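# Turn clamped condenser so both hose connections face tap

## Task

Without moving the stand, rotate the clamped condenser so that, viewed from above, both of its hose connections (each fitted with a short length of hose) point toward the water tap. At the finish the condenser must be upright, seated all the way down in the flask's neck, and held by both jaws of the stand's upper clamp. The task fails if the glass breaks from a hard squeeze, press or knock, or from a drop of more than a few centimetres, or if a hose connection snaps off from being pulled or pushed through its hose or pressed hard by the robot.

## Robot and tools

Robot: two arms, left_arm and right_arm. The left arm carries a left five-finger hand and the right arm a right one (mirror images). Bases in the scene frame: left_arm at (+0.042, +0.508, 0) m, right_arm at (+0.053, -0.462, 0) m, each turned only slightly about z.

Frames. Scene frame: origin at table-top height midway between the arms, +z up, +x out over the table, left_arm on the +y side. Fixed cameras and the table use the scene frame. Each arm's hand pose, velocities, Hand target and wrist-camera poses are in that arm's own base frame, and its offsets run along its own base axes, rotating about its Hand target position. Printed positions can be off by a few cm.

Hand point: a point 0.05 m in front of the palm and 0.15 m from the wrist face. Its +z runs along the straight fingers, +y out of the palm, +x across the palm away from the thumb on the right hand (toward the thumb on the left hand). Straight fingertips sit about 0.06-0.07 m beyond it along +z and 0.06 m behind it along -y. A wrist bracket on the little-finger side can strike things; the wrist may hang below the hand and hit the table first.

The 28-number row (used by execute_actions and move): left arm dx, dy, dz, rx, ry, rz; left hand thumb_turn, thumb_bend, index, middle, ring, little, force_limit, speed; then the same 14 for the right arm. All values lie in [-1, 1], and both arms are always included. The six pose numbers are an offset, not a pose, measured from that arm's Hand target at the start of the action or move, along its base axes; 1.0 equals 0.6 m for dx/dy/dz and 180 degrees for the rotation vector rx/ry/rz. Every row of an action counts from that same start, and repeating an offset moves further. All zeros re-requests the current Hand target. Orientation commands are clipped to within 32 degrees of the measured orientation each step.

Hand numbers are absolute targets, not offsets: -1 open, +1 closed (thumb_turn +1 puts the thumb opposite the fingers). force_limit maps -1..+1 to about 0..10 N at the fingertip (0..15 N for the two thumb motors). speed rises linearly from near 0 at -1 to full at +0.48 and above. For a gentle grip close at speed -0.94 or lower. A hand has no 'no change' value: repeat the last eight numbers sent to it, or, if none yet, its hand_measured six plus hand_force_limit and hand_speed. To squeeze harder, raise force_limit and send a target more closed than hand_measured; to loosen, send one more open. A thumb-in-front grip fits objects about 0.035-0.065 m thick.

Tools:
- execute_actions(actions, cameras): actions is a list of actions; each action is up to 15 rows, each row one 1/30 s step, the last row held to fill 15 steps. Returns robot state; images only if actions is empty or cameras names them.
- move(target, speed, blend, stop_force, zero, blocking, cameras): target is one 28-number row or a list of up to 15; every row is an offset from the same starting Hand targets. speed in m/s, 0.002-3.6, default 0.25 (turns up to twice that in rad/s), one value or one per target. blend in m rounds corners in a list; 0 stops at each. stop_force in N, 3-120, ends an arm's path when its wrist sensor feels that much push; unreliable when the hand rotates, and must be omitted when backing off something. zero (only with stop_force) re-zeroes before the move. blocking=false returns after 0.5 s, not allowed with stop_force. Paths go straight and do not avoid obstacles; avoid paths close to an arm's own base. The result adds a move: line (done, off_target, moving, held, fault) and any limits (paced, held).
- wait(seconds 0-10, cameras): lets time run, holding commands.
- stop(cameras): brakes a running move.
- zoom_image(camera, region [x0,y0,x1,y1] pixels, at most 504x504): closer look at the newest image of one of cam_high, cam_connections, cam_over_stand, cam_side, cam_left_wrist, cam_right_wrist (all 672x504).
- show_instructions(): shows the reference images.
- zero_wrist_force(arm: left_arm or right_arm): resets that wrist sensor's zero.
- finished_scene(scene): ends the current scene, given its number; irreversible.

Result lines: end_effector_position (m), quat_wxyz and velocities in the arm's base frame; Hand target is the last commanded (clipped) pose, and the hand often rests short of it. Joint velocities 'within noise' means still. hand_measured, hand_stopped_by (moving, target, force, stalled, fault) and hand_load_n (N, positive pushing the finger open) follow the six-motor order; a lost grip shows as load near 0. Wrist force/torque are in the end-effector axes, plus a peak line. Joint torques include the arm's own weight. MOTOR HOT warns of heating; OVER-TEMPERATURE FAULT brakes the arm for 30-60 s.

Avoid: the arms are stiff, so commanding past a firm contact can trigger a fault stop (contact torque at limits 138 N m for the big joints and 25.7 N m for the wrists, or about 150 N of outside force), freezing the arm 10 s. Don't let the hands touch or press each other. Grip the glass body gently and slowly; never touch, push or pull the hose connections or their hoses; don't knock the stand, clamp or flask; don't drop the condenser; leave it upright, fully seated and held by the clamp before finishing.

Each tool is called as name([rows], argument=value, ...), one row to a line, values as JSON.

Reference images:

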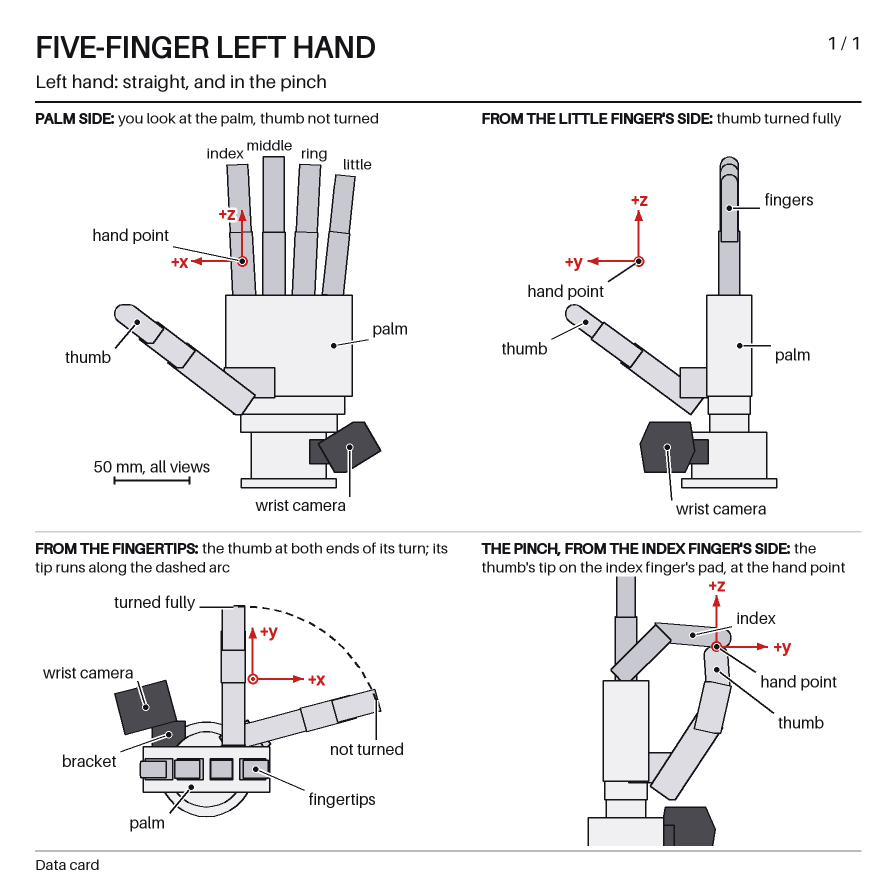

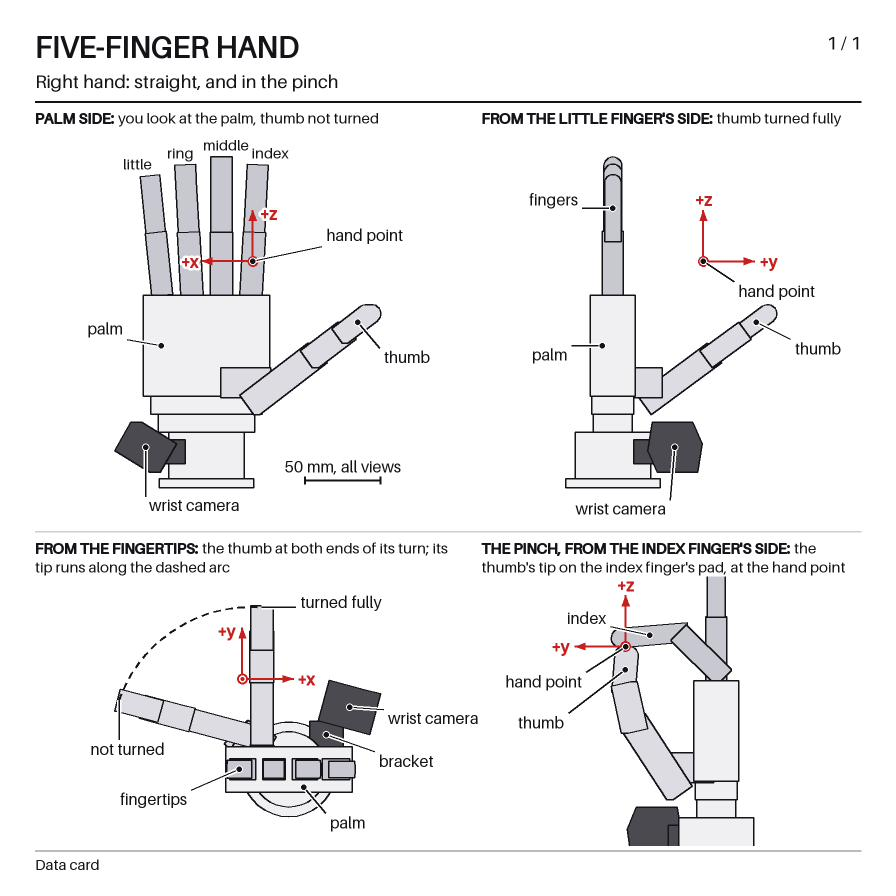

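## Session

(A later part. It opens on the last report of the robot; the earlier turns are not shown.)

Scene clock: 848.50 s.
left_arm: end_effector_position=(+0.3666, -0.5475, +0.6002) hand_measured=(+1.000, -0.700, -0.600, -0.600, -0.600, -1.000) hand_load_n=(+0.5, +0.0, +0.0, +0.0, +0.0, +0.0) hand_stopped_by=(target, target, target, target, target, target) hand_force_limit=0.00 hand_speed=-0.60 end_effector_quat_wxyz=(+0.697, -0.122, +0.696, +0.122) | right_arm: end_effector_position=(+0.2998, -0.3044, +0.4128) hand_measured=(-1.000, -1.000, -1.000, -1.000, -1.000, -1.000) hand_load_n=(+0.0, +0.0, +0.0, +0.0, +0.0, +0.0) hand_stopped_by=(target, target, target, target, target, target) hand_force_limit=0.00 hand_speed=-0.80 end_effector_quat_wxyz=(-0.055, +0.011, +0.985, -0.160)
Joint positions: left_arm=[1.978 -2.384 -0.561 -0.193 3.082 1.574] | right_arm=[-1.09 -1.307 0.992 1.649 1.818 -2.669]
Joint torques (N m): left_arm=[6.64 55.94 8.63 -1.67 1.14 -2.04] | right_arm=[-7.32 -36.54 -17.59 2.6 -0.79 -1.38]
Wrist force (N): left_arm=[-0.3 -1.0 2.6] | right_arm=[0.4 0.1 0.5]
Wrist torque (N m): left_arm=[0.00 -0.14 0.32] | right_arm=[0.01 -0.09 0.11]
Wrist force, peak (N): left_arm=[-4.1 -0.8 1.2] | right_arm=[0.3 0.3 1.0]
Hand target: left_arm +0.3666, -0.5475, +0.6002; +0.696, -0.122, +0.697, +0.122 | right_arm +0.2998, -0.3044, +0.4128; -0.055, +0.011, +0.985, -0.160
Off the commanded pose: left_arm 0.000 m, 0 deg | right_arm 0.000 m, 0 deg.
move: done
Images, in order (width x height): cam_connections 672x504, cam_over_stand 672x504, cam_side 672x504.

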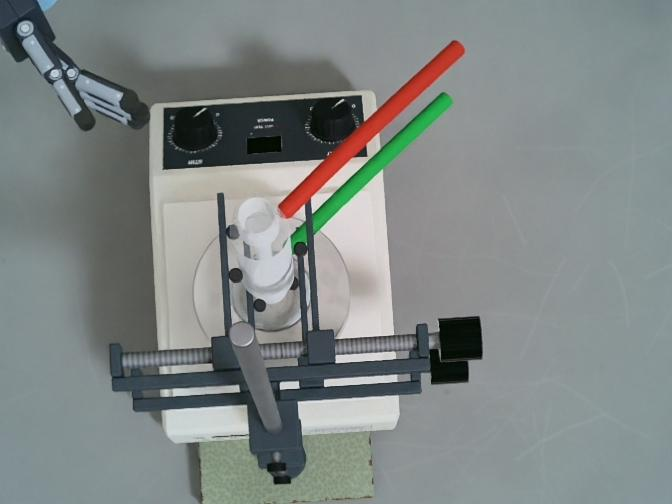

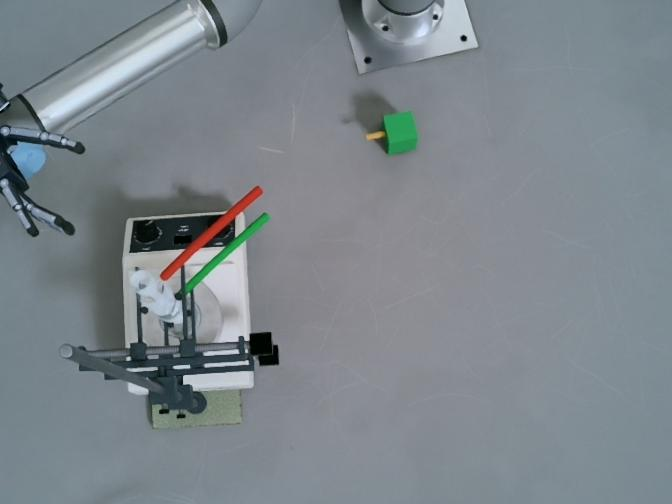

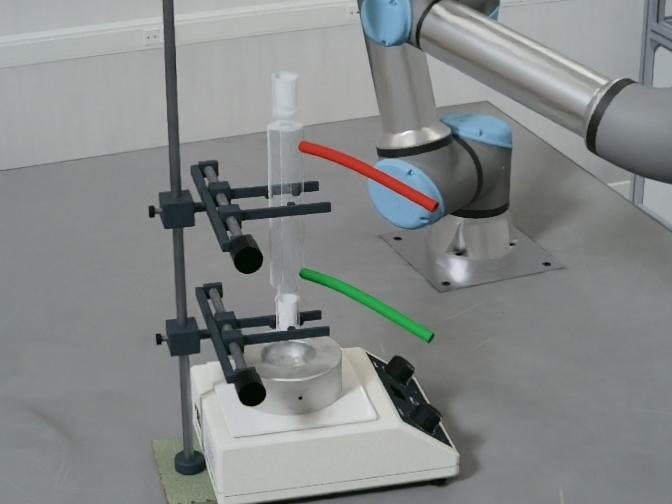

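move([
  [0.0,0.2,0,0,0,-0.2,1,-0.7,-0.6,-0.6,-0.6,-1,0,-0.6,0,0,0,0,0,0,-1,-1,-1,-1,-1,-1,0,-0.8],
  [0.0,0.4125,0,0,0,-0.3911,1,-0.7,-0.6,-0.6,-0.6,-1,0,-0.6,0,0,0,0,0,0,-1,-1,-1,-1,-1,-1,0,-0.8],
], speed=0.3, blend=0.03)

Scene clock: 862.27 s.
left_arm: end_effector_position=(+0.3666, -0.3000, +0.6002) hand_measured=(+1.000, -0.700, -0.600, -0.600, -0.600, -1.000) hand_load_n=(+0.0, +0.0, +0.0, +0.0, +0.0, +0.0) hand_stopped_by=(target, target, target, target, target, target) hand_force_limit=0.00 hand_speed=-0.60 end_effector_quat_wxyz=(+0.639, +0.302, +0.640, -0.302) | right_arm: end_effector_position=(+0.2998, -0.3044, +0.4128) hand_measured=(-1.000, -1.000, -1.000, -1.000, -1.000, -1.000) hand_load_n=(+0.0, +0.0, +0.5, +0.0, +0.0, +0.5) hand_stopped_by=(target, target, target, target, target, target) hand_force_limit=0.00 hand_speed=-0.80 end_effector_quat_wxyz=(-0.055, +0.011, +0.985, -0.160)
Joint positions: left_arm=[3.071 -1.023 -2.103 -0.016 0.76 1.57] | right_arm=[-1.09 -1.307 0.992 1.649 1.818 -2.669]
Joint torques (N m): left_arm=[6.19 -2.97 33.14 -0.21 -2.19 -2.01] | right_arm=[-8.21 -36.78 -17.13 2.72 -0.76 -1.31]
Wrist force (N): left_arm=[-0.1 -1.1 2.5] | right_arm=[0.1 0.3 0.6]
Wrist torque (N m): left_arm=[-0.01 -0.19 0.33] | right_arm=[0.02 -0.04 0.08]
Wrist force, peak (N): left_arm=[0.1 -2.1 2.5] | right_arm=[0.1 0.2 1.0]
Hand target: left_arm +0.3666, -0.3000, +0.6002; +0.639, +0.302, +0.640, -0.302 | right_arm +0.2998, -0.3044, +0.4128; -0.055, +0.011, +0.985, -0.160
Off the commanded pose: left_arm 0.000 m, 0 deg | right_arm 0.000 m, 0 deg.
move: done

move([
  [0.1057,0.1,0,0.364,-0.307,0.054,1,-0.7,-0.6,-0.6,-0.6,-1,0,-0.6,0,0,0,0,0,0,-1,-1,-1,-1,-1,-1,0,-0.8],
  [0.2223,0.1667,-0.083,0.728,-0.613,0.108,1,-0.7,-0.6,-0.6,-0.6,-1,0,-0.6,0,0,0,0,0,0,-1,-1,-1,-1,-1,-1,0,-0.8],
], speed=0.4, blend=0.03)

move([
  [0.13,0.02,-0.08,0.076,0.246,-0.031,1,-0.9,-0.5,-0.5,-1,-1,0,-0.5,0,0,0,0,0,0,-1,-1,-1,-1,-1,-1,0,-0.8],
  [0.2268,0.0343,-0.2958,0.152,0.492,-0.062,1,-0.9,-0.5,-0.5,-1,-1,0,-0.5,0,0,0,0,0,0,-1,-1,-1,-1,-1,-1,0,-0.8],
], speed=0.4, blend=0.03, cameras=["cam_over_stand"])

Scene clock: 879.83 s.
left_arm: end_effector_position=(+0.5000, -0.2000, +0.5504) hand_measured=(+1.000, -0.700, -0.600, -0.600, -0.600, -1.000) hand_load_n=(-0.5, +0.0, +0.0, +0.0, +0.0, +0.0) hand_stopped_by=(target, target, target, target, target, target) hand_force_limit=0.00 hand_speed=-0.60 end_effector_quat_wxyz=(+0.256, +0.626, -0.103, +0.730) | right_arm: end_effector_position=(+0.2998, -0.3044, +0.4128) hand_measured=(-1.000, -1.000, -1.000, -1.000, -1.000, -1.000) hand_load_n=(+0.0, +0.0, +0.0, -0.5, +0.0, +0.0) hand_stopped_by=(target, target, target, target, target, target) hand_force_limit=0.00 hand_speed=-0.80 end_effector_quat_wxyz=(-0.055, +0.011, +0.985, -0.160)
Joint positions: left_arm=[3.45 -1.559 -2.184 0.883 0.782 4.335] | right_arm=[-1.09 -1.307 0.992 1.649 1.818 -2.669]
Joint torques (N m): left_arm=[5.62 9.04 29.9 2.03 -1.72 2.26] | right_arm=[-8.07 -36.47 -17.18 2.54 -0.77 -1.18]
Wrist force (N): left_arm=[5.0 -2.2 0.4] | right_arm=[0.1 0.1 0.5]
Wrist torque (N m): left_arm=[0.11 -0.77 -0.13] | right_arm=[0.00 -0.06 0.08]
Wrist force, peak (N): left_arm=[5.3 -2.3 0.5] | right_arm=[0.3 0.1 1.0]
Hand target: left_arm +0.5000, -0.2000, +0.5504; +0.256, +0.626, -0.103, +0.730 | right_arm +0.2998, -0.3044, +0.4128; -0.055, +0.011, +0.985, -0.160
Off the commanded pose: left_arm 0.000 m, 0 deg | right_arm 0.000 m, 0 deg.
move: done

Scene clock: 882.63 s.
left_arm: end_effector_position=(+0.6360, -0.1794, +0.3729) hand_measured=(+1.000, -0.900, -0.500, -0.500, -1.000, -1.000) hand_load_n=(+0.0, +0.0, +0.0, +0.0, +0.0, +0.0) hand_stopped_by=(target, target, target, target, target, target) hand_force_limit=0.00 hand_speed=-0.50 end_effector_quat_wxyz=(+0.177, +0.978, -0.104, +0.025) | right_arm: end_effector_position=(+0.2998, -0.3044, +0.4128) hand_measured=(-1.000, -1.000, -1.000, -1.000, -1.000, -1.000) hand_load_n=(-0.5, +0.0, +0.0, +0.0, +0.0, +0.0) hand_stopped_by=(target, target, target, target, target, target) hand_force_limit=0.00 hand_speed=-0.80 end_effector_quat_wxyz=(-0.055, +0.011, +0.985, -0.160)
Joint positions: left_arm=[3.31 -1.834 -1.267 -1.663 1.215 5.101] | right_arm=[-1.09 -1.307 0.992 1.649 1.818 -2.669]
Joint torques (N m): left_arm=[-6.71 24.32 35.41 0.7 0.7 2.33] | right_arm=[-7.37 -36.11 -16.17 2.49 -0.61 -1.25]
Wrist force (N): left_arm=[2.0 -0.9 0.1] | right_arm=[0.1 0.4 0.5]
Wrist torque (N m): left_arm=[-0.11 -0.26 0.00] | right_arm=[0.04 -0.04 0.09]
Wrist force, peak (N): left_arm=[5.2 -2.0 0.4] | right_arm=[0.3 0.5 0.9]
Hand target: left_arm +0.6361, -0.1794, +0.3729; +0.177, +0.978, -0.104, +0.025 | right_arm +0.2998, -0.3044, +0.4128; -0.055, +0.011, +0.985, -0.160
Off the commanded pose: left_arm 0.000 m, 0 deg | right_arm 0.000 m, 0 deg.
move: done
Images, in order (width x height): cam_over_stand 672x504.

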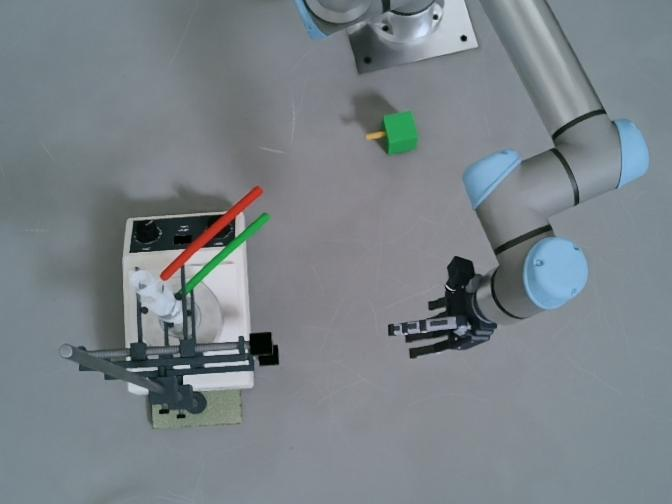

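Orientation exact. Advance, grip, and tighten 50° first.

move(target=[-0.0657,-0.3267,0,0,0,0,1,-0.9,-0.5,-0.5,-1,-1,0,-0.5,0,0,0,0,0,0,-1,-1,-1,-1,-1,-1,0,-0.8], speed=0.12)

move([
  [0,0,0,0,0,0,1,-0.9,0.2,0.2,-1,-1,-0.2,-0.8,0,0,0,0,0,0,-1,-1,-1,-1,-1,-1,0,-0.8],
  [0,0,0,0,0,0,1,0.3,0.2,0.2,-1,-1,0.1,-0.7,0,0,0,0,0,0,-1,-1,-1,-1,-1,-1,0,-0.8],
], cameras=["cam_left_wrist"])

move([
  [-0.0053,0.0012,0.0065,-0.0274,-0.1361,0,1,0.3,0.2,0.2,-1,-1,0.1,-0.7,0,0,0,0,0,0,-1,-1,-1,-1,-1,-1,0,-0.8],
  [-0.0123,0.0025,0.0097,-0.0547,-0.2722,0,1,0.3,0.2,0.2,-1,-1,0.1,-0.7,0,0,0,0,0,0,-1,-1,-1,-1,-1,-1,0,-0.8],
], speed=0.2, blend=0.003, cameras=["cam_connections"])

zoom_image(camera="cam_connections", region=[200, 180, 320, 300])

Scene clock: 899.10 s.
left_arm: end_effector_position=(+0.5966, -0.3753, +0.3729) hand_measured=(+1.000, -0.900, -0.500, -0.500, -1.000, -1.000) hand_load_n=(-0.5, +0.0, +0.0, +0.0, +0.0, +0.0) hand_stopped_by=(target, target, target, target, target, target) hand_force_limit=0.00 hand_speed=-0.50 end_effector_quat_wxyz=(+0.177, +0.978, -0.104, +0.025) | right_arm: end_effector_position=(+0.2998, -0.3044, +0.4128) hand_measured=(-1.000, -1.000, -1.000, -1.000, -1.000, -1.000) hand_load_n=(+0.0, +0.0, +0.0, +0.0, +0.0, +0.0) hand_stopped_by=(target, target, target, target, target, target) hand_force_limit=0.00 hand_speed=-0.80 end_effector_quat_wxyz=(-0.055, +0.011, +0.985, -0.160)
Joint positions: left_arm=[2.984 -1.84 -1.289 -1.512 1.219 4.754] | right_arm=[-1.09 -1.307 0.992 1.649 1.818 -2.669]
Joint torques (N m): left_arm=[-7.39 24.54 33.96 3.62 0.7 -2.21] | right_arm=[-7.88 -36.45 -17.37 2.45 -0.72 -1.3]
Wrist force (N): left_arm=[2.1 -0.8 0.2] | right_arm=[0.1 0.6 0.6]
Wrist torque (N m): left_arm=[-0.11 -0.27 0.10] | right_arm=[0.06 -0.05 0.09]
Wrist force, peak (N): left_arm=[2.1 -1.8 -0.2] | right_arm=[0.1 0.3 1.1]
Hand target: left_arm +0.5966, -0.3754, +0.3729; +0.177, +0.978, -0.104, +0.025 | right_arm +0.2998, -0.3044, +0.4128; -0.055, +0.011, +0.985, -0.160
Off the commanded pose: left_arm 0.000 m, 0 deg | right_arm 0.000 m, 0 deg.
move: done

Scene clock: 901.73 s.
left_arm: end_effector_position=(+0.5966, -0.3754, +0.3729) hand_measured=(+1.000, -0.352, -0.060, -0.078, -1.000, -1.000) hand_load_n=(+0.5, +11.5, +10.0, +10.0, +0.0, +0.0) hand_stopped_by=(target, force, force, force, target, target) hand_force_limit=0.10 hand_speed=-0.70 end_effector_quat_wxyz=(+0.177, +0.978, -0.104, +0.025) | right_arm: end_effector_position=(+0.2998, -0.3044, +0.4128) hand_measured=(-1.000, -1.000, -1.000, -1.000, -1.000, -1.000) hand_load_n=(+0.0, +0.0, -0.5, +0.0, +0.0, +0.0) hand_stopped_by=(target, target, target, target, target, target) hand_force_limit=0.00 hand_speed=-0.80 end_effector_quat_wxyz=(-0.055, +0.011, +0.985, -0.160)
Joint positions: left_arm=[2.984 -1.84 -1.289 -1.512 1.219 4.754] | right_arm=[-1.09 -1.307 0.992 1.649 1.818 -2.669]
Joint torques (N m): left_arm=[-3.36 44.12 32.02 2.8 -3.06 -0.34] | right_arm=[-7.42 -35.97 -15.63 2.41 -0.72 -1.38]
Wrist force (N): left_arm=[3.7 -3.7 9.4] | right_arm=[0.0 0.0 0.6]
Wrist torque (N m): left_arm=[-0.14 -0.17 0.15] | right_arm=[-0.02 -0.04 0.08]
Wrist force, peak (N): left_arm=[3.9 -5.3 13.4] | right_arm=[0.0 0.2 0.9]
Hand target: left_arm +0.5966, -0.3754, +0.3729; +0.177, +0.978, -0.104, +0.025 | right_arm +0.2998, -0.3044, +0.4128; -0.055, +0.011, +0.985, -0.160
Off the commanded pose: left_arm 0.000 m, 0 deg | right_arm 0.000 m, 0 deg.
move: done
Images, in order (width x height): cam_left_wrist 672x504.

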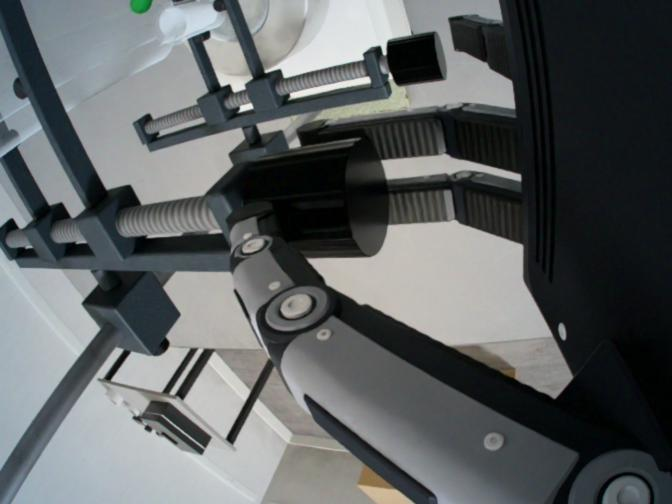

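Scene clock: 904.57 s.
left_arm: end_effector_position=(+0.5892, -0.3739, +0.3787) hand_measured=(+1.000, -0.352, -0.060, -0.078, -1.000, -1.000) hand_load_n=(+4.0, +12.5, +4.5, +5.5, +0.0, +0.0) hand_stopped_by=(target, force, force, force, target, target) hand_force_limit=0.10 hand_speed=-0.70 end_effector_quat_wxyz=(+0.199, +0.862, -0.165, +0.436) | right_arm: end_effector_position=(+0.2998, -0.3044, +0.4128) hand_measured=(-1.000, -1.000, -1.000, -1.000, -1.000, -1.000) hand_load_n=(+0.0, +0.0, +0.0, +0.0, +0.0, +0.0) hand_stopped_by=(target, target, target, target, target, target) hand_force_limit=0.00 hand_speed=-0.80 end_effector_quat_wxyz=(-0.055, +0.011, +0.985, -0.160)
Joint positions: left_arm=[2.998 -1.687 -1.956 -0.124 1.177 4.744] | right_arm=[-1.09 -1.307 0.992 1.649 1.818 -2.669]
Joint torques (N m): left_arm=[6.96 14.43 8.66 3.56 -2.28 -1.99] | right_arm=[-7.09 -36.41 -16.14 2.29 -0.84 -1.24]
Wrist force (N): left_arm=[4.2 -3.3 -6.6] | right_arm=[-0.1 0.0 0.9]
Wrist torque (N m): left_arm=[-0.18 -0.72 -0.06] | right_arm=[-0.04 -0.02 0.06]
Wrist force, peak (N): left_arm=[0.9 -6.1 11.2] | right_arm=[0.4 0.2 0.9]
Hand target: left_arm +0.5893, -0.3739, +0.3787; +0.199, +0.862, -0.165, +0.436 | right_arm +0.2998, -0.3044, +0.4128; -0.055, +0.011, +0.985, -0.160
Off the commanded pose: left_arm 0.000 m, 0 deg | right_arm 0.000 m, 0 deg.
move: done
Images, in order (width x height): cam_connections 672x504.

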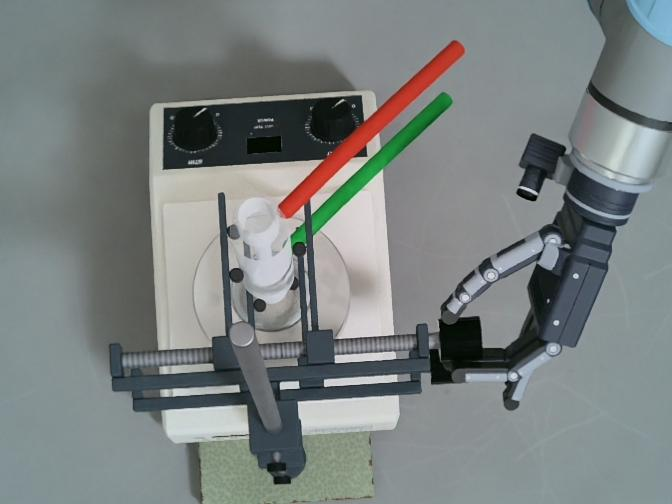

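Scaled by 4.200 from the camera's 672x504 image, which has a finer 960x720 frame.

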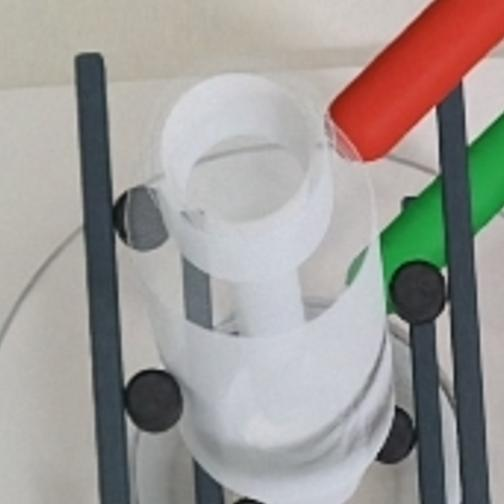

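move([
  [-0.0084,0.0017,0.0003,-0.0274,-0.1361,0,1,0.3,0.2,0.2,-1,-1,0.1,-0.7,0,0,0,0,0,0,-1,-1,-1,-1,-1,-1,0,-0.8],
  [-0.016,0.0032,-0.0029,-0.0547,-0.2722,0,1,0.3,0.2,0.2,-1,-1,0.1,-0.7,0,0,0,0,0,0,-1,-1,-1,-1,-1,-1,0,-0.8],
], speed=0.2, blend=0.003)

move([
  [0,0,0,0,0,0,1,-0.9,-0.5,-0.5,-1,-1,0,-0.2,0,0,0,0,0,0,-1,-1,-1,-1,-1,-1,0,-0.8],
  [0.0148,0.0735,0,0,0,0,1,-0.9,-0.5,-0.5,-1,-1,0,-0.2,0,0,0,0,0,0,-1,-1,-1,-1,-1,-1,0,-0.8],
  [0.0308,0.0703,0.0029,0.0547,0.2722,0,1,-0.9,-0.5,-0.5,-1,-1,0,-0.2,0,0,0,0,0,0,-1,-1,-1,-1,-1,-1,0,-0.8],
  [0.0431,0.0678,-0.0068,0.1094,0.5444,0,1,-0.9,-0.5,-0.5,-1,-1,0,-0.2,0,0,0,0,0,0,-1,-1,-1,-1,-1,-1,0,-0.8],
  [0.0283,-0.0057,-0.0068,0.1094,0.5444,0,1,-0.9,-0.5,-0.5,-1,-1,0,-0.2,0,0,0,0,0,0,-1,-1,-1,-1,-1,-1,0,-0.8],
], speed=[0.1,0.1,0.35,0.35,0.1], blend=[0,0.005,0.005,0,0], cameras=["cam_connections"])

zoom_image(camera="cam_connections", region=[200, 180, 320, 300])

Scene clock: 927.77 s.
left_arm: end_effector_position=(+0.5796, -0.3720, +0.3770) hand_measured=(+1.000, -0.352, -0.060, -0.078, -1.000, -1.000) hand_load_n=(+5.5, +15.0, +4.5, +3.0, +0.0, +0.0) hand_stopped_by=(target, force, force, force, target, target) hand_force_limit=0.10 hand_speed=-0.70 end_effector_quat_wxyz=(+0.183, +0.584, -0.196, +0.766) | right_arm: end_effector_position=(+0.2998, -0.3044, +0.4128) hand_measured=(-1.000, -1.000, -1.000, -1.000, -1.000, -1.000) hand_load_n=(+0.0, +0.0, +0.0, +0.0, +0.0, +0.0) hand_stopped_by=(target, target, target, target, target, target) hand_force_limit=0.00 hand_speed=-0.80 end_effector_quat_wxyz=(-0.055, +0.011, +0.985, -0.160)
Joint positions: left_arm=[3 -2.158 -1.941 1.222 1.167 4.694] | right_arm=[-1.09 -1.307 0.992 1.649 1.818 -2.669]
Joint torques (N m): left_arm=[-5.93 24.46 26.22 0.81 2.31 -1.76] | right_arm=[-7.43 -37.03 -15.09 2.18 -0.73 -1.36]
Wrist force (N): left_arm=[7.4 -2.4 -8.9] | right_arm=[0.1 0.3 0.9]
Wrist torque (N m): left_arm=[-0.03 -0.97 -0.13] | right_arm=[0.00 -0.05 0.09]
Wrist force, peak (N): left_arm=[8.1 -3.5 -8.7] | right_arm=[0.3 0.2 1.1]
Hand target: left_arm +0.5797, -0.3720, +0.3770; +0.183, +0.584, -0.196, +0.766 | right_arm +0.2998, -0.3044, +0.4128; -0.055, +0.011, +0.985, -0.160
Off the commanded pose: left_arm 0.000 m, 0 deg | right_arm 0.000 m, 0 deg.
move: done

Scene clock: 932.93 s.
left_arm: end_effector_position=(+0.5966, -0.3753, +0.3729) hand_measured=(+1.000, -0.900, -0.500, -0.500, -1.000, -1.000) hand_load_n=(+0.0, -0.5, +0.0, +0.0, +0.0, +0.0) hand_stopped_by=(target, target, target, target, target, target) hand_force_limit=0.00 hand_speed=-0.20 end_effector_quat_wxyz=(+0.177, +0.978, -0.104, +0.025) | right_arm: end_effector_position=(+0.2998, -0.3044, +0.4128) hand_measured=(-1.000, -1.000, -1.000, -1.000, -1.000, -1.000) hand_load_n=(+0.0, +0.0, +0.0, +0.0, +0.0, +0.0) hand_stopped_by=(target, target, target, target, target, target) hand_force_limit=0.00 hand_speed=-0.80 end_effector_quat_wxyz=(-0.055, +0.011, +0.985, -0.160)
Joint positions: left_arm=[2.984 -1.84 -1.289 -1.512 1.219 4.754] | right_arm=[-1.09 -1.307 0.992 1.649 1.818 -2.669]
Joint torques (N m): left_arm=[-8.08 24.26 35.12 3.82 0.62 -2.1] | right_arm=[-7.37 -36.77 -15.55 2.17 -0.84 -1.3]
Wrist force (N): left_arm=[2.2 -0.8 0.1] | right_arm=[0.1 0.0 0.3]
Wrist torque (N m): left_arm=[-0.12 -0.27 0.11] | right_arm=[-0.01 -0.03 0.08]
Wrist force, peak (N): left_arm=[7.9 -2.2 -8.9] | right_arm=[0.0 0.6 0.8]
Hand target: left_arm +0.5966, -0.3754, +0.3729; +0.177, +0.978, -0.104, +0.025 | right_arm +0.2998, -0.3044, +0.4128; -0.055, +0.011, +0.985, -0.160
Off the commanded pose: left_arm 0.000 m, 0 deg | right_arm 0.000 m, 0 deg.
move: done
Images, in order (width x height): cam_connections 672x504.

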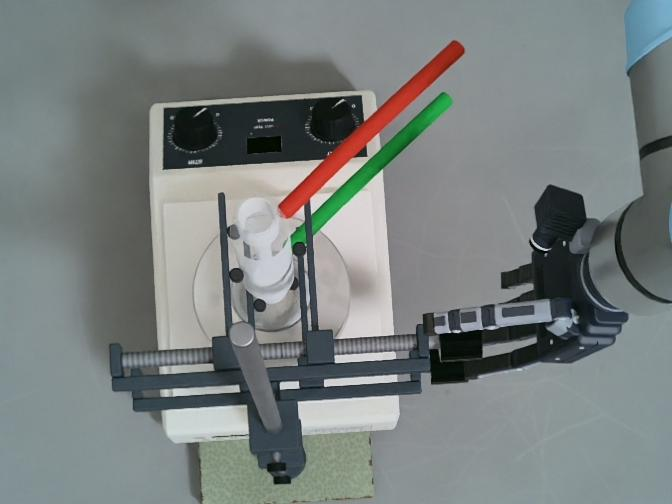

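Scaled by 4.200 from the camera's 672x504 image, which has a finer 960x720 frame.

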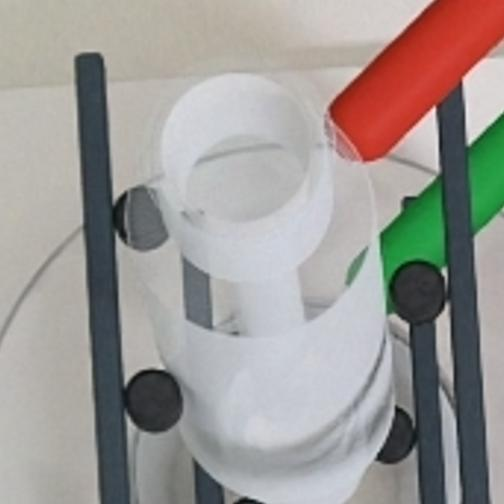

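move([
  [0,0,0,0,0,0,1,-0.9,0.2,0.2,-1,-1,0.2,-0.8,0,0,0,0,0,0,-1,-1,-1,-1,-1,-1,0,-0.8],
  [0,0,0,0,0,0,1,0.3,0.2,0.2,-1,-1,0.2,-0.7,0,0,0,0,0,0,-1,-1,-1,-1,-1,-1,0,-0.8],
])

move([
  [-0.0057,0.0013,0.0068,-0.0274,-0.1361,0,1,0.3,0.2,0.2,-1,-1,0.2,-0.7,0,0,0,0,0,0,-1,-1,-1,-1,-1,-1,0,-0.8],
  [-0.013,0.003,0.0102,-0.0547,-0.2722,0,1,0.3,0.2,0.2,-1,-1,0.2,-0.7,0,0,0,0,0,0,-1,-1,-1,-1,-1,-1,0,-0.8],
], speed=0.2, blend=0.003, cameras=["cam_connections"])

zoom_image(camera="cam_connections", region=[200, 180, 320, 300])

move([
  [-0.0087,0.0018,0.0,-0.0274,-0.1361,0,1,0.3,0.2,0.2,-1,-1,0.2,-0.7,0,0,0,0,0,0,-1,-1,-1,-1,-1,-1,0,-0.8],
  [-0.0163,0.0033,-0.0037,-0.0547,-0.2722,0,1,0.3,0.2,0.2,-1,-1,0.2,-0.7,0,0,0,0,0,0,-1,-1,-1,-1,-1,-1,0,-0.8],
], speed=0.2, blend=0.003, cameras=["cam_connections"])

zoom_image(camera="cam_connections", region=[200, 180, 320, 300])

Scene clock: 962.70 s.
left_arm: end_effector_position=(+0.5966, -0.3754, +0.3729) hand_measured=(+1.000, -0.352, -0.060, -0.078, -1.000, -1.000) hand_load_n=(+0.5, +11.5, +10.0, +10.0, +0.0, +0.0) hand_stopped_by=(target, force, force, force, target, target) hand_force_limit=0.20 hand_speed=-0.70 end_effector_quat_wxyz=(+0.177, +0.978, -0.104, +0.025) | right_arm: end_effector_position=(+0.2998, -0.3044, +0.4128) hand_measured=(-1.000, -1.000, -1.000, -1.000, -1.000, -1.000) hand_load_n=(+0.0, +0.0, +0.0, +0.0, -0.5, +0.0) hand_stopped_by=(target, target, target, target, target, target) hand_force_limit=0.00 hand_speed=-0.80 end_effector_quat_wxyz=(-0.055, +0.011, +0.985, -0.160)
Joint positions: left_arm=[2.984 -1.84 -1.289 -1.512 1.219 4.754] | right_arm=[-1.09 -1.307 0.992 1.649 1.818 -2.669]
Joint torques (N m): left_arm=[-2.1 42.94 31.38 2.83 -2.99 -0.4] | right_arm=[-7.53 -37.23 -15.44 2.23 -0.77 -1.04]
Wrist force (N): left_arm=[3.7 -3.6 9.7] | right_arm=[0.3 0.3 0.9]
Wrist torque (N m): left_arm=[-0.14 -0.17 0.14] | right_arm=[0.01 -0.08 0.10]
Wrist force, peak (N): left_arm=[3.9 -5.2 13.4] | right_arm=[0.1 0.3 0.9]
Hand target: left_arm +0.5966, -0.3754, +0.3729; +0.177, +0.978, -0.104, +0.025 | right_arm +0.2998, -0.3044, +0.4128; -0.055, +0.011, +0.985, -0.160
Off the commanded pose: left_arm 0.000 m, 0 deg | right_arm 0.000 m, 0 deg.
move: done

Scene clock: 965.53 s.
left_arm: end_effector_position=(+0.5888, -0.3736, +0.3790) hand_measured=(+1.000, -0.352, -0.060, -0.078, -1.000, -1.000) hand_load_n=(+1.0, +10.0, +8.0, +8.0, +0.0, +0.0) hand_stopped_by=(target, force, force, force, target, target) hand_force_limit=0.20 hand_speed=-0.70 end_effector_quat_wxyz=(+0.199, +0.862, -0.165, +0.436) | right_arm: end_effector_position=(+0.2998, -0.3044, +0.4128) hand_measured=(-1.000, -1.000, -1.000, -1.000, -1.000, -1.000) hand_load_n=(-0.5, +0.0, +0.0, +0.0, +0.0, +0.0) hand_stopped_by=(target, target, target, target, target, target) hand_force_limit=0.00 hand_speed=-0.80 end_effector_quat_wxyz=(-0.055, +0.011, +0.985, -0.160)
Joint positions: left_arm=[2.998 -1.685 -1.957 -0.124 1.177 4.745] | right_arm=[-1.09 -1.307 0.992 1.649 1.818 -2.669]
Joint torques (N m): left_arm=[6.47 19.62 10.27 4.97 -3.43 -2.12] | right_arm=[-7.36 -36.88 -14.52 2.08 -0.65 -1.38]
Wrist force (N): left_arm=[0.5 -4.6 2.6] | right_arm=[0.2 0.2 0.6]
Wrist torque (N m): left_arm=[-0.11 -0.65 0.00] | right_arm=[0.01 -0.06 0.09]
Wrist force, peak (N): left_arm=[-1.1 -6.8 13.8] | right_arm=[0.3 0.3 1.0]
Hand target: left_arm +0.5888, -0.3736, +0.3790; +0.199, +0.862, -0.165, +0.436 | right_arm +0.2998, -0.3044, +0.4128; -0.055, +0.011, +0.985, -0.160
Off the commanded pose: left_arm 0.000 m, 0 deg | right_arm 0.000 m, 0 deg.
move: done
Images, in order (width x height): cam_connections 672x504.

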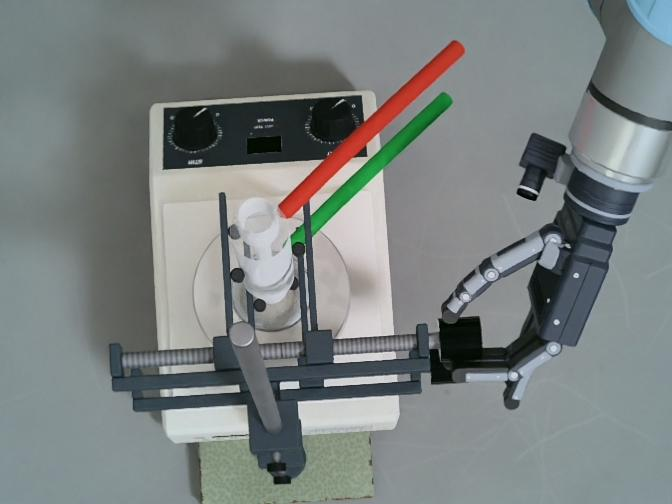

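Scaled by 4.200 from the camera's 672x504 image, which has a finer 960x720 frame.

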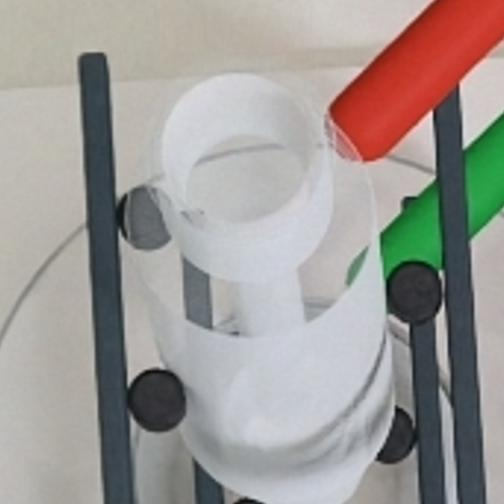

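Scene clock: 968.30 s.
left_arm: end_effector_position=(+0.5790, -0.3716, +0.3768) hand_measured=(+1.000, -0.352, -0.060, -0.078, -1.000, -1.000) hand_load_n=(+4.5, +10.5, +8.0, +6.0, +0.0, +0.0) hand_stopped_by=(target, force, force, force, target, target) hand_force_limit=0.20 hand_speed=-0.70 end_effector_quat_wxyz=(+0.183, +0.584, -0.196, +0.766) | right_arm: end_effector_position=(+0.2998, -0.3044, +0.4128) hand_measured=(-1.000, -1.000, -1.000, -1.000, -1.000, -1.000) hand_load_n=(+0.0, +0.0, +0.0, +0.0, +0.0, +0.0) hand_stopped_by=(target, target, target, target, target, target) hand_force_limit=0.00 hand_speed=-0.80 end_effector_quat_wxyz=(-0.055, +0.011, +0.985, -0.160)
Joint positions: left_arm=[3.001 -2.157 -1.943 1.223 1.167 4.694] | right_arm=[-1.09 -1.307 0.992 1.649 1.818 -2.669]
Joint torques (N m): left_arm=[-8.53 28.51 23.22 2.77 0.84 -2.12] | right_arm=[-6.79 -36.45 -15.24 2.18 -0.61 -1.3]
Wrist force (N): left_arm=[4.1 -6.3 -0.8] | right_arm=[0.0 0.2 0.6]
Wrist torque (N m): left_arm=[-0.08 -0.92 -0.06] | right_arm=[0.00 -0.03 0.08]
Wrist force, peak (N): left_arm=[4.0 -5.7 7.9] | right_arm=[0.4 0.4 0.8]
Hand target: left_arm +0.5791, -0.3716, +0.3768; +0.183, +0.584, -0.196, +0.766 | right_arm +0.2998, -0.3044, +0.4128; -0.055, +0.011, +0.985, -0.160
Off the commanded pose: left_arm 0.000 m, 0 deg | right_arm 0.000 m, 0 deg.
move: done
Images, in order (width x height): cam_connections 672x504.

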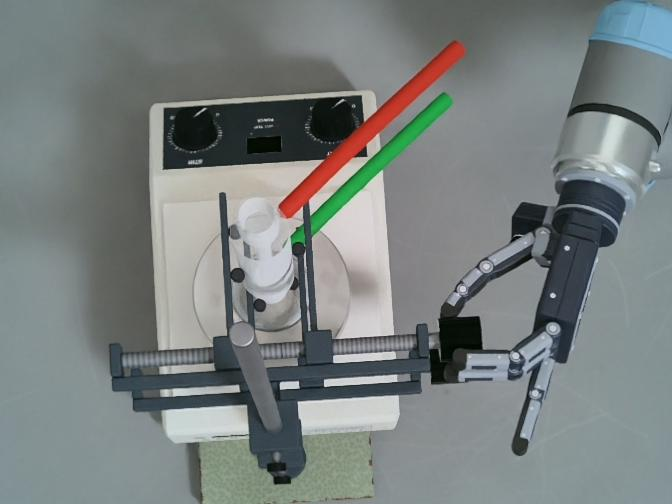

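Scaled by 4.200 from the camera's 672x504 image, which has a finer 960x720 frame.

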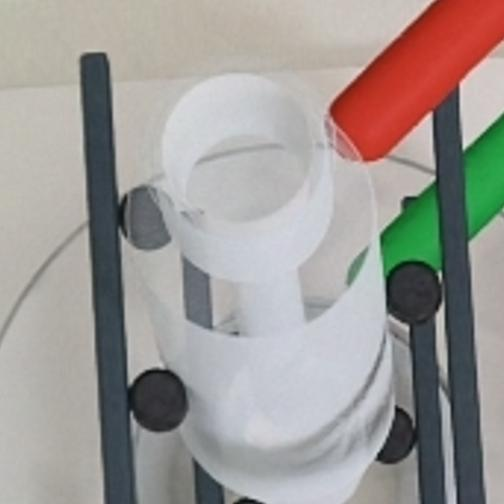

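move([
  [0,0,0,0,0,0,1,-0.9,-0.5,-0.5,-1,-1,0,-0.2,0,0,0,0,0,0,-1,-1,-1,-1,-1,-1,0,-0.8],
  [0.0148,0.0735,0,0,0,0,1,-0.9,-0.5,-0.5,-1,-1,0,-0.2,0,0,0,0,0,0,-1,-1,-1,-1,-1,-1,0,-0.8],
  [0.0308,0.0703,0.0029,0.0547,0.2722,0,1,-0.9,-0.5,-0.5,-1,-1,0,-0.2,0,0,0,0,0,0,-1,-1,-1,-1,-1,-1,0,-0.8],
  [0.0441,0.0672,-0.0065,0.1094,0.5444,0,1,-0.9,-0.5,-0.5,-1,-1,0,-0.2,0,0,0,0,0,0,-1,-1,-1,-1,-1,-1,0,-0.8],
  [0.0293,-0.0063,-0.0065,0.1094,0.5444,0,1,-0.9,-0.5,-0.5,-1,-1,0,-0.2,0,0,0,0,0,0,-1,-1,-1,-1,-1,-1,0,-0.8],
], speed=[0.1,0.1,0.35,0.35,0.1], blend=[0,0.005,0.005,0,0])

move([
  [0,0,0,0,0,0,1,-0.9,0.2,0.2,-1,-1,0.3,-0.8,0,0,0,0,0,0,-1,-1,-1,-1,-1,-1,0,-0.8],
  [0,0,0,0,0,0,1,0.3,0.2,0.2,-1,-1,0.3,-0.7,0,0,0,0,0,0,-1,-1,-1,-1,-1,-1,0,-0.8],
])

move([
  [-0.0057,0.0013,0.0068,-0.0274,-0.1361,0,1,0.3,0.2,0.2,-1,-1,0.3,-0.7,0,0,0,0,0,0,-1,-1,-1,-1,-1,-1,0,-0.8],
  [-0.013,0.003,0.0102,-0.0547,-0.2722,0,1,0.3,0.2,0.2,-1,-1,0.3,-0.7,0,0,0,0,0,0,-1,-1,-1,-1,-1,-1,0,-0.8],
], speed=0.2, blend=0.003, cameras=["cam_connections"])

zoom_image(camera="cam_connections", region=[200, 180, 320, 300])

Scene clock: 1003.63 s.
left_arm: end_effector_position=(+0.5966, -0.3753, +0.3729) hand_measured=(+1.000, -0.900, -0.500, -0.500, -1.000, -1.000) hand_load_n=(+0.0, +0.0, +0.0, +0.0, +0.0, +0.0) hand_stopped_by=(target, target, target, target, target, target) hand_force_limit=0.00 hand_speed=-0.20 end_effector_quat_wxyz=(+0.177, +0.978, -0.104, +0.025) | right_arm: end_effector_position=(+0.2998, -0.3044, +0.4128) hand_measured=(-1.000, -1.000, -1.000, -1.000, -1.000, -1.000) hand_load_n=(+0.0, +0.0, +0.0, +0.0, +0.0, +0.0) hand_stopped_by=(target, target, target, target, target, target) hand_force_limit=0.00 hand_speed=-0.80 end_effector_quat_wxyz=(-0.055, +0.011, +0.985, -0.160)
Joint positions: left_arm=[2.984 -1.84 -1.289 -1.512 1.219 4.754] | right_arm=[-1.09 -1.307 0.992 1.649 1.818 -2.669]
Joint torques (N m): left_arm=[-6.1 26.05 34.29 4.1 0.64 -1.92] | right_arm=[-6.96 -36.11 -14.86 1.88 -0.89 -1.39]
Wrist force (N): left_arm=[2.1 -0.8 -0.2] | right_arm=[0.0 0.0 0.7]
Wrist torque (N m): left_arm=[-0.09 -0.27 0.10] | right_arm=[-0.03 -0.03 0.07]
Wrist force, peak (N): left_arm=[4.2 -6.5 -1.2] | right_arm=[0.2 -0.1 1.0]
Hand target: left_arm +0.5966, -0.3754, +0.3729; +0.177, +0.978, -0.104, +0.025 | right_arm +0.2998, -0.3044, +0.4128; -0.055, +0.011, +0.985, -0.160
Off the commanded pose: left_arm 0.000 m, 0 deg | right_arm 0.000 m, 0 deg.
move: done

Scene clock: 1006.27 s.
left_arm: end_effector_position=(+0.5966, -0.3754, +0.3729) hand_measured=(+1.000, -0.352, -0.060, -0.078, -1.000, -1.000) hand_load_n=(+0.5, +11.5, +9.5, +10.0, +0.0, +0.0) hand_stopped_by=(target, force, force, force, target, target) hand_force_limit=0.30 hand_speed=-0.70 end_effector_quat_wxyz=(+0.177, +0.978, -0.104, +0.025) | right_arm: end_effector_position=(+0.2998, -0.3044, +0.4128) hand_measured=(-1.000, -1.000, -1.000, -1.000, -1.000, -1.000) hand_load_n=(+0.0, +0.0, +0.0, +0.0, +0.0, +0.0) hand_stopped_by=(target, target, target, target, target, target) hand_force_limit=0.00 hand_speed=-0.80 end_effector_quat_wxyz=(-0.055, +0.011, +0.985, -0.160)
Joint positions: left_arm=[2.984 -1.84 -1.289 -1.512 1.219 4.754] | right_arm=[-1.09 -1.307 0.992 1.649 1.818 -2.669]
Joint torques (N m): left_arm=[-3.22 43.96 31.73 3.08 -2.93 -0.09] | right_arm=[-6.51 -36.94 -14 2.07 -0.69 -1.28]
Wrist force (N): left_arm=[3.8 -3.6 9.5] | right_arm=[0.1 0.1 0.6]
Wrist torque (N m): left_arm=[-0.12 -0.18 0.15] | right_arm=[-0.01 -0.04 0.08]
Wrist force, peak (N): left_arm=[3.8 -5.3 13.4] | right_arm=[0.2 0.4 0.9]
Hand target: left_arm +0.5966, -0.3754, +0.3729; +0.177, +0.978, -0.104, +0.025 | right_arm +0.2998, -0.3044, +0.4128; -0.055, +0.011, +0.985, -0.160
Off the commanded pose: left_arm 0.000 m, 0 deg | right_arm 0.000 m, 0 deg.
move: done

Scene clock: 1009.10 s.
left_arm: end_effector_position=(+0.5888, -0.3736, +0.3790) hand_measured=(+1.000, -0.352, -0.060, -0.078, -1.000, -1.000) hand_load_n=(+1.0, +9.5, +8.0, +8.5, +0.0, +0.0) hand_stopped_by=(target, force, force, force, target, target) hand_force_limit=0.30 hand_speed=-0.70 end_effector_quat_wxyz=(+0.199, +0.862, -0.165, +0.436) | right_arm: end_effector_position=(+0.2998, -0.3044, +0.4128) hand_measured=(-1.000, -1.000, -1.000, -1.000, -1.000, -1.000) hand_load_n=(+0.0, +0.0, +0.5, +0.0, +0.0, +0.0) hand_stopped_by=(target, target, target, target, target, target) hand_force_limit=0.00 hand_speed=-0.80 end_effector_quat_wxyz=(-0.055, +0.011, +0.985, -0.160)
Joint positions: left_arm=[2.998 -1.685 -1.957 -0.124 1.177 4.745] | right_arm=[-1.09 -1.307 0.992 1.649 1.818 -2.669]
Joint torques (N m): left_arm=[5.02 20.19 11.26 5.03 -3.39 -2.35] | right_arm=[-7 -36.73 -14.65 2.04 -0.58 -1.26]
Wrist force (N): left_arm=[0.5 -5.2 1.9] | right_arm=[0.3 0.1 0.5]
Wrist torque (N m): left_arm=[-0.15 -0.64 -0.02] | right_arm=[0.00 -0.07 0.10]
Wrist force, peak (N): left_arm=[0.0 -6.3 13.5] | right_arm=[0.0 0.3 0.9]
Hand target: left_arm +0.5888, -0.3736, +0.3790; +0.199, +0.862, -0.165, +0.436 | right_arm +0.2998, -0.3044, +0.4128; -0.055, +0.011, +0.985, -0.160
Off the commanded pose: left_arm 0.000 m, 0 deg | right_arm 0.000 m, 0 deg.
move: done
Images, in order (width x height): cam_connections 672x504.

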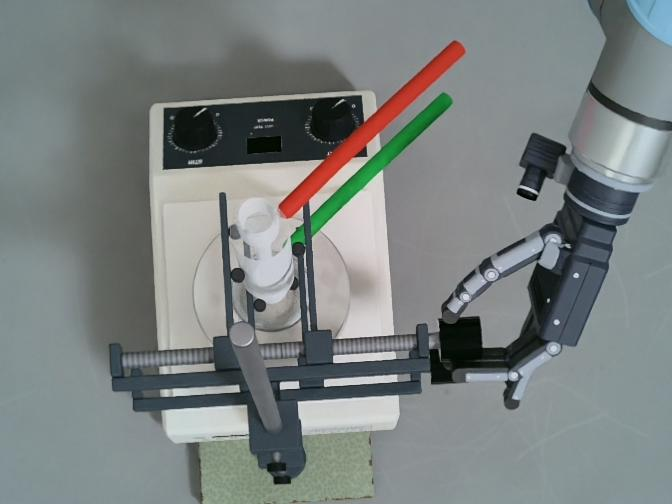

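Scaled by 4.200 from the camera's 672x504 image, which has a finer 960x720 frame.

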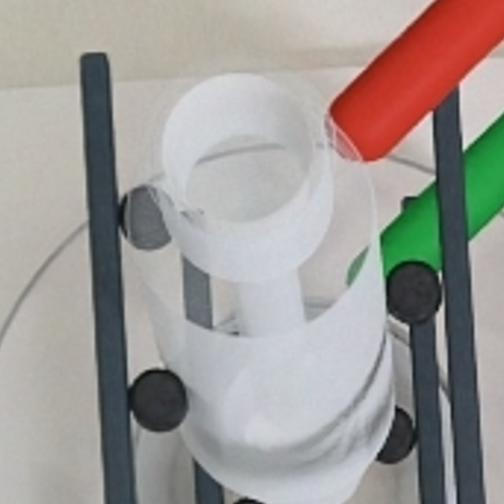

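move(target=[0,0,0,0,0,0,1,0.35,0.25,0.25,-1,-1,0.8,-0.8,0,0,0,0,0,0,-1,-1,-1,-1,-1,-1,0,-0.8], speed=0.2)

move([
  [-0.0087,0.0018,0.0,-0.0274,-0.1361,0,1,0.35,0.25,0.25,-1,-1,0.8,-0.8,0,0,0,0,0,0,-1,-1,-1,-1,-1,-1,0,-0.8],
  [-0.0163,0.0033,-0.0037,-0.0547,-0.2722,0,1,0.35,0.25,0.25,-1,-1,0.8,-0.8,0,0,0,0,0,0,-1,-1,-1,-1,-1,-1,0,-0.8],
], speed=0.15, blend=0.003, cameras=["cam_connections"])

zoom_image(camera="cam_connections", region=[200, 180, 320, 300])

Scene clock: 1060.20 s.
left_arm: end_effector_position=(+0.5888, -0.3736, +0.3790) hand_measured=(+1.000, -0.348, -0.052, -0.068, -1.000, -1.000) hand_load_n=(+1.5, +12.5, +12.5, +15.5, +0.0, +0.0) hand_stopped_by=(target, force, force, force, target, target) hand_force_limit=0.80 hand_speed=-0.80 end_effector_quat_wxyz=(+0.199, +0.862, -0.165, +0.436) | right_arm: end_effector_position=(+0.2998, -0.3044, +0.4128) hand_measured=(-1.000, -1.000, -1.000, -1.000, -1.000, -1.000) hand_load_n=(+0.0, -0.5, +0.0, +0.0, +0.0, +0.0) hand_stopped_by=(target, target, target, target, target, target) hand_force_limit=0.00 hand_speed=-0.80 end_effector_quat_wxyz=(-0.055, +0.011, +0.985, -0.160)
Joint positions: left_arm=[2.998 -1.685 -1.957 -0.124 1.177 4.744] | right_arm=[-1.09 -1.307 0.992 1.649 1.818 -2.669]
Joint torques (N m): left_arm=[4.83 27.64 12.92 5.28 -3.23 -1.7] | right_arm=[-6.38 -36.55 -13.48 1.98 -0.63 -1.32]
Wrist force (N): left_arm=[3.1 -5.6 9.2] | right_arm=[0.0 0.5 0.6]
Wrist torque (N m): left_arm=[-0.20 -0.52 -0.01] | right_arm=[0.05 -0.03 0.09]
Wrist force, peak (N): left_arm=[3.7 -5.6 10.0] | right_arm=[0.2 0.0 1.0]
Hand target: left_arm +0.5888, -0.3736, +0.3790; +0.199, +0.862, -0.165, +0.436 | right_arm +0.2998, -0.3044, +0.4128; -0.055, +0.011, +0.985, -0.160
Off the commanded pose: left_arm 0.000 m, 0 deg | right_arm 0.000 m, 0 deg.
move: done

Scene clock: 1063.70 s.
left_arm: end_effector_position=(+0.5791, -0.3716, +0.3768) hand_measured=(+1.000, -0.348, -0.052, -0.068, -1.000, -1.000) hand_load_n=(+7.5, +14.0, +12.5, +12.5, +0.0, +0.0) hand_stopped_by=(target, force, force, force, target, target) hand_force_limit=0.80 hand_speed=-0.80 end_effector_quat_wxyz=(+0.183, +0.584, -0.196, +0.766) | right_arm: end_effector_position=(+0.2998, -0.3044, +0.4128) hand_measured=(-1.000, -1.000, -1.000, -1.000, -1.000, -1.000) hand_load_n=(+0.0, +0.0, +0.0, +0.0, +0.0, +0.0) hand_stopped_by=(target, target, target, target, target, target) hand_force_limit=0.00 hand_speed=-0.80 end_effector_quat_wxyz=(-0.055, +0.011, +0.985, -0.160)
Joint positions: left_arm=[3.001 -2.157 -1.943 1.223 1.167 4.694] | right_arm=[-1.09 -1.307 0.992 1.649 1.818 -2.669]
Joint torques (N m): left_arm=[-10.35 29.36 23.99 3.7 -0.1 -2.33] | right_arm=[-6.65 -37.34 -12.89 2.04 -0.76 -1.11]
Wrist force (N): left_arm=[1.8 -8.1 7.2] | right_arm=[0.0 0.3 0.8]
Wrist torque (N m): left_arm=[-0.08 -0.93 -0.07] | right_arm=[0.01 -0.04 0.08]
Wrist force, peak (N): left_arm=[2.4 -7.4 12.2] | right_arm=[0.3 0.0 1.0]
Hand target: left_arm +0.5791, -0.3716, +0.3768; +0.183, +0.584, -0.196, +0.766 | right_arm +0.2998, -0.3044, +0.4128; -0.055, +0.011, +0.985, -0.160
Off the commanded pose: left_arm 0.000 m, 0 deg | right_arm 0.000 m, 0 deg.
move: done
Images, in order (width x height): cam_connections 672x504.

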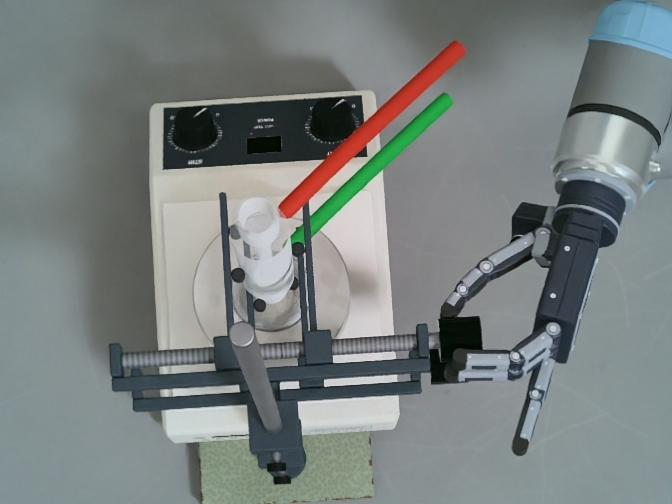

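Scaled by 4.200 from the camera's 672x504 image, which has a finer 960x720 frame.

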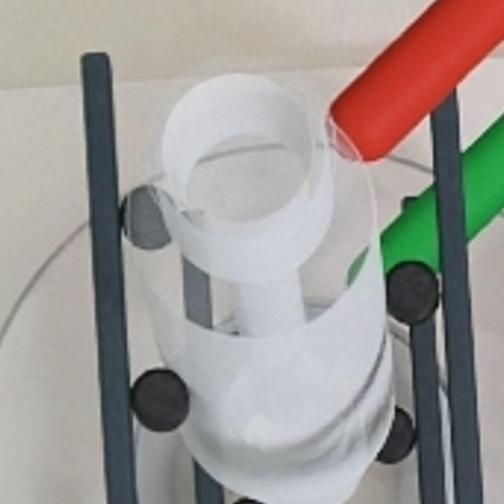

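zoom_image(camera="cam_connections", region=[180, 60, 500, 380])

zoom_image(camera="cam_connections", region=[200, 300, 350, 390])

Scaled by 1.575 from the camera's 672x504 image, which has a finer 960x720 frame.

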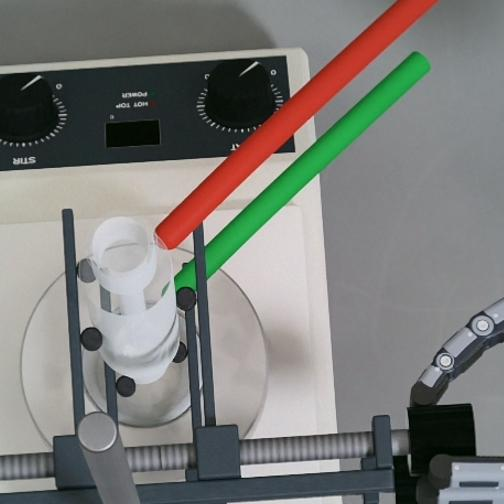

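Scaled by 3.360 from the camera's 672x504 image, which has a finer 960x720 frame.

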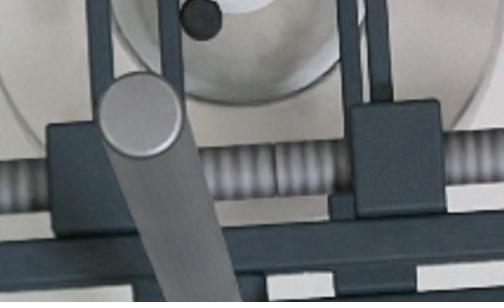

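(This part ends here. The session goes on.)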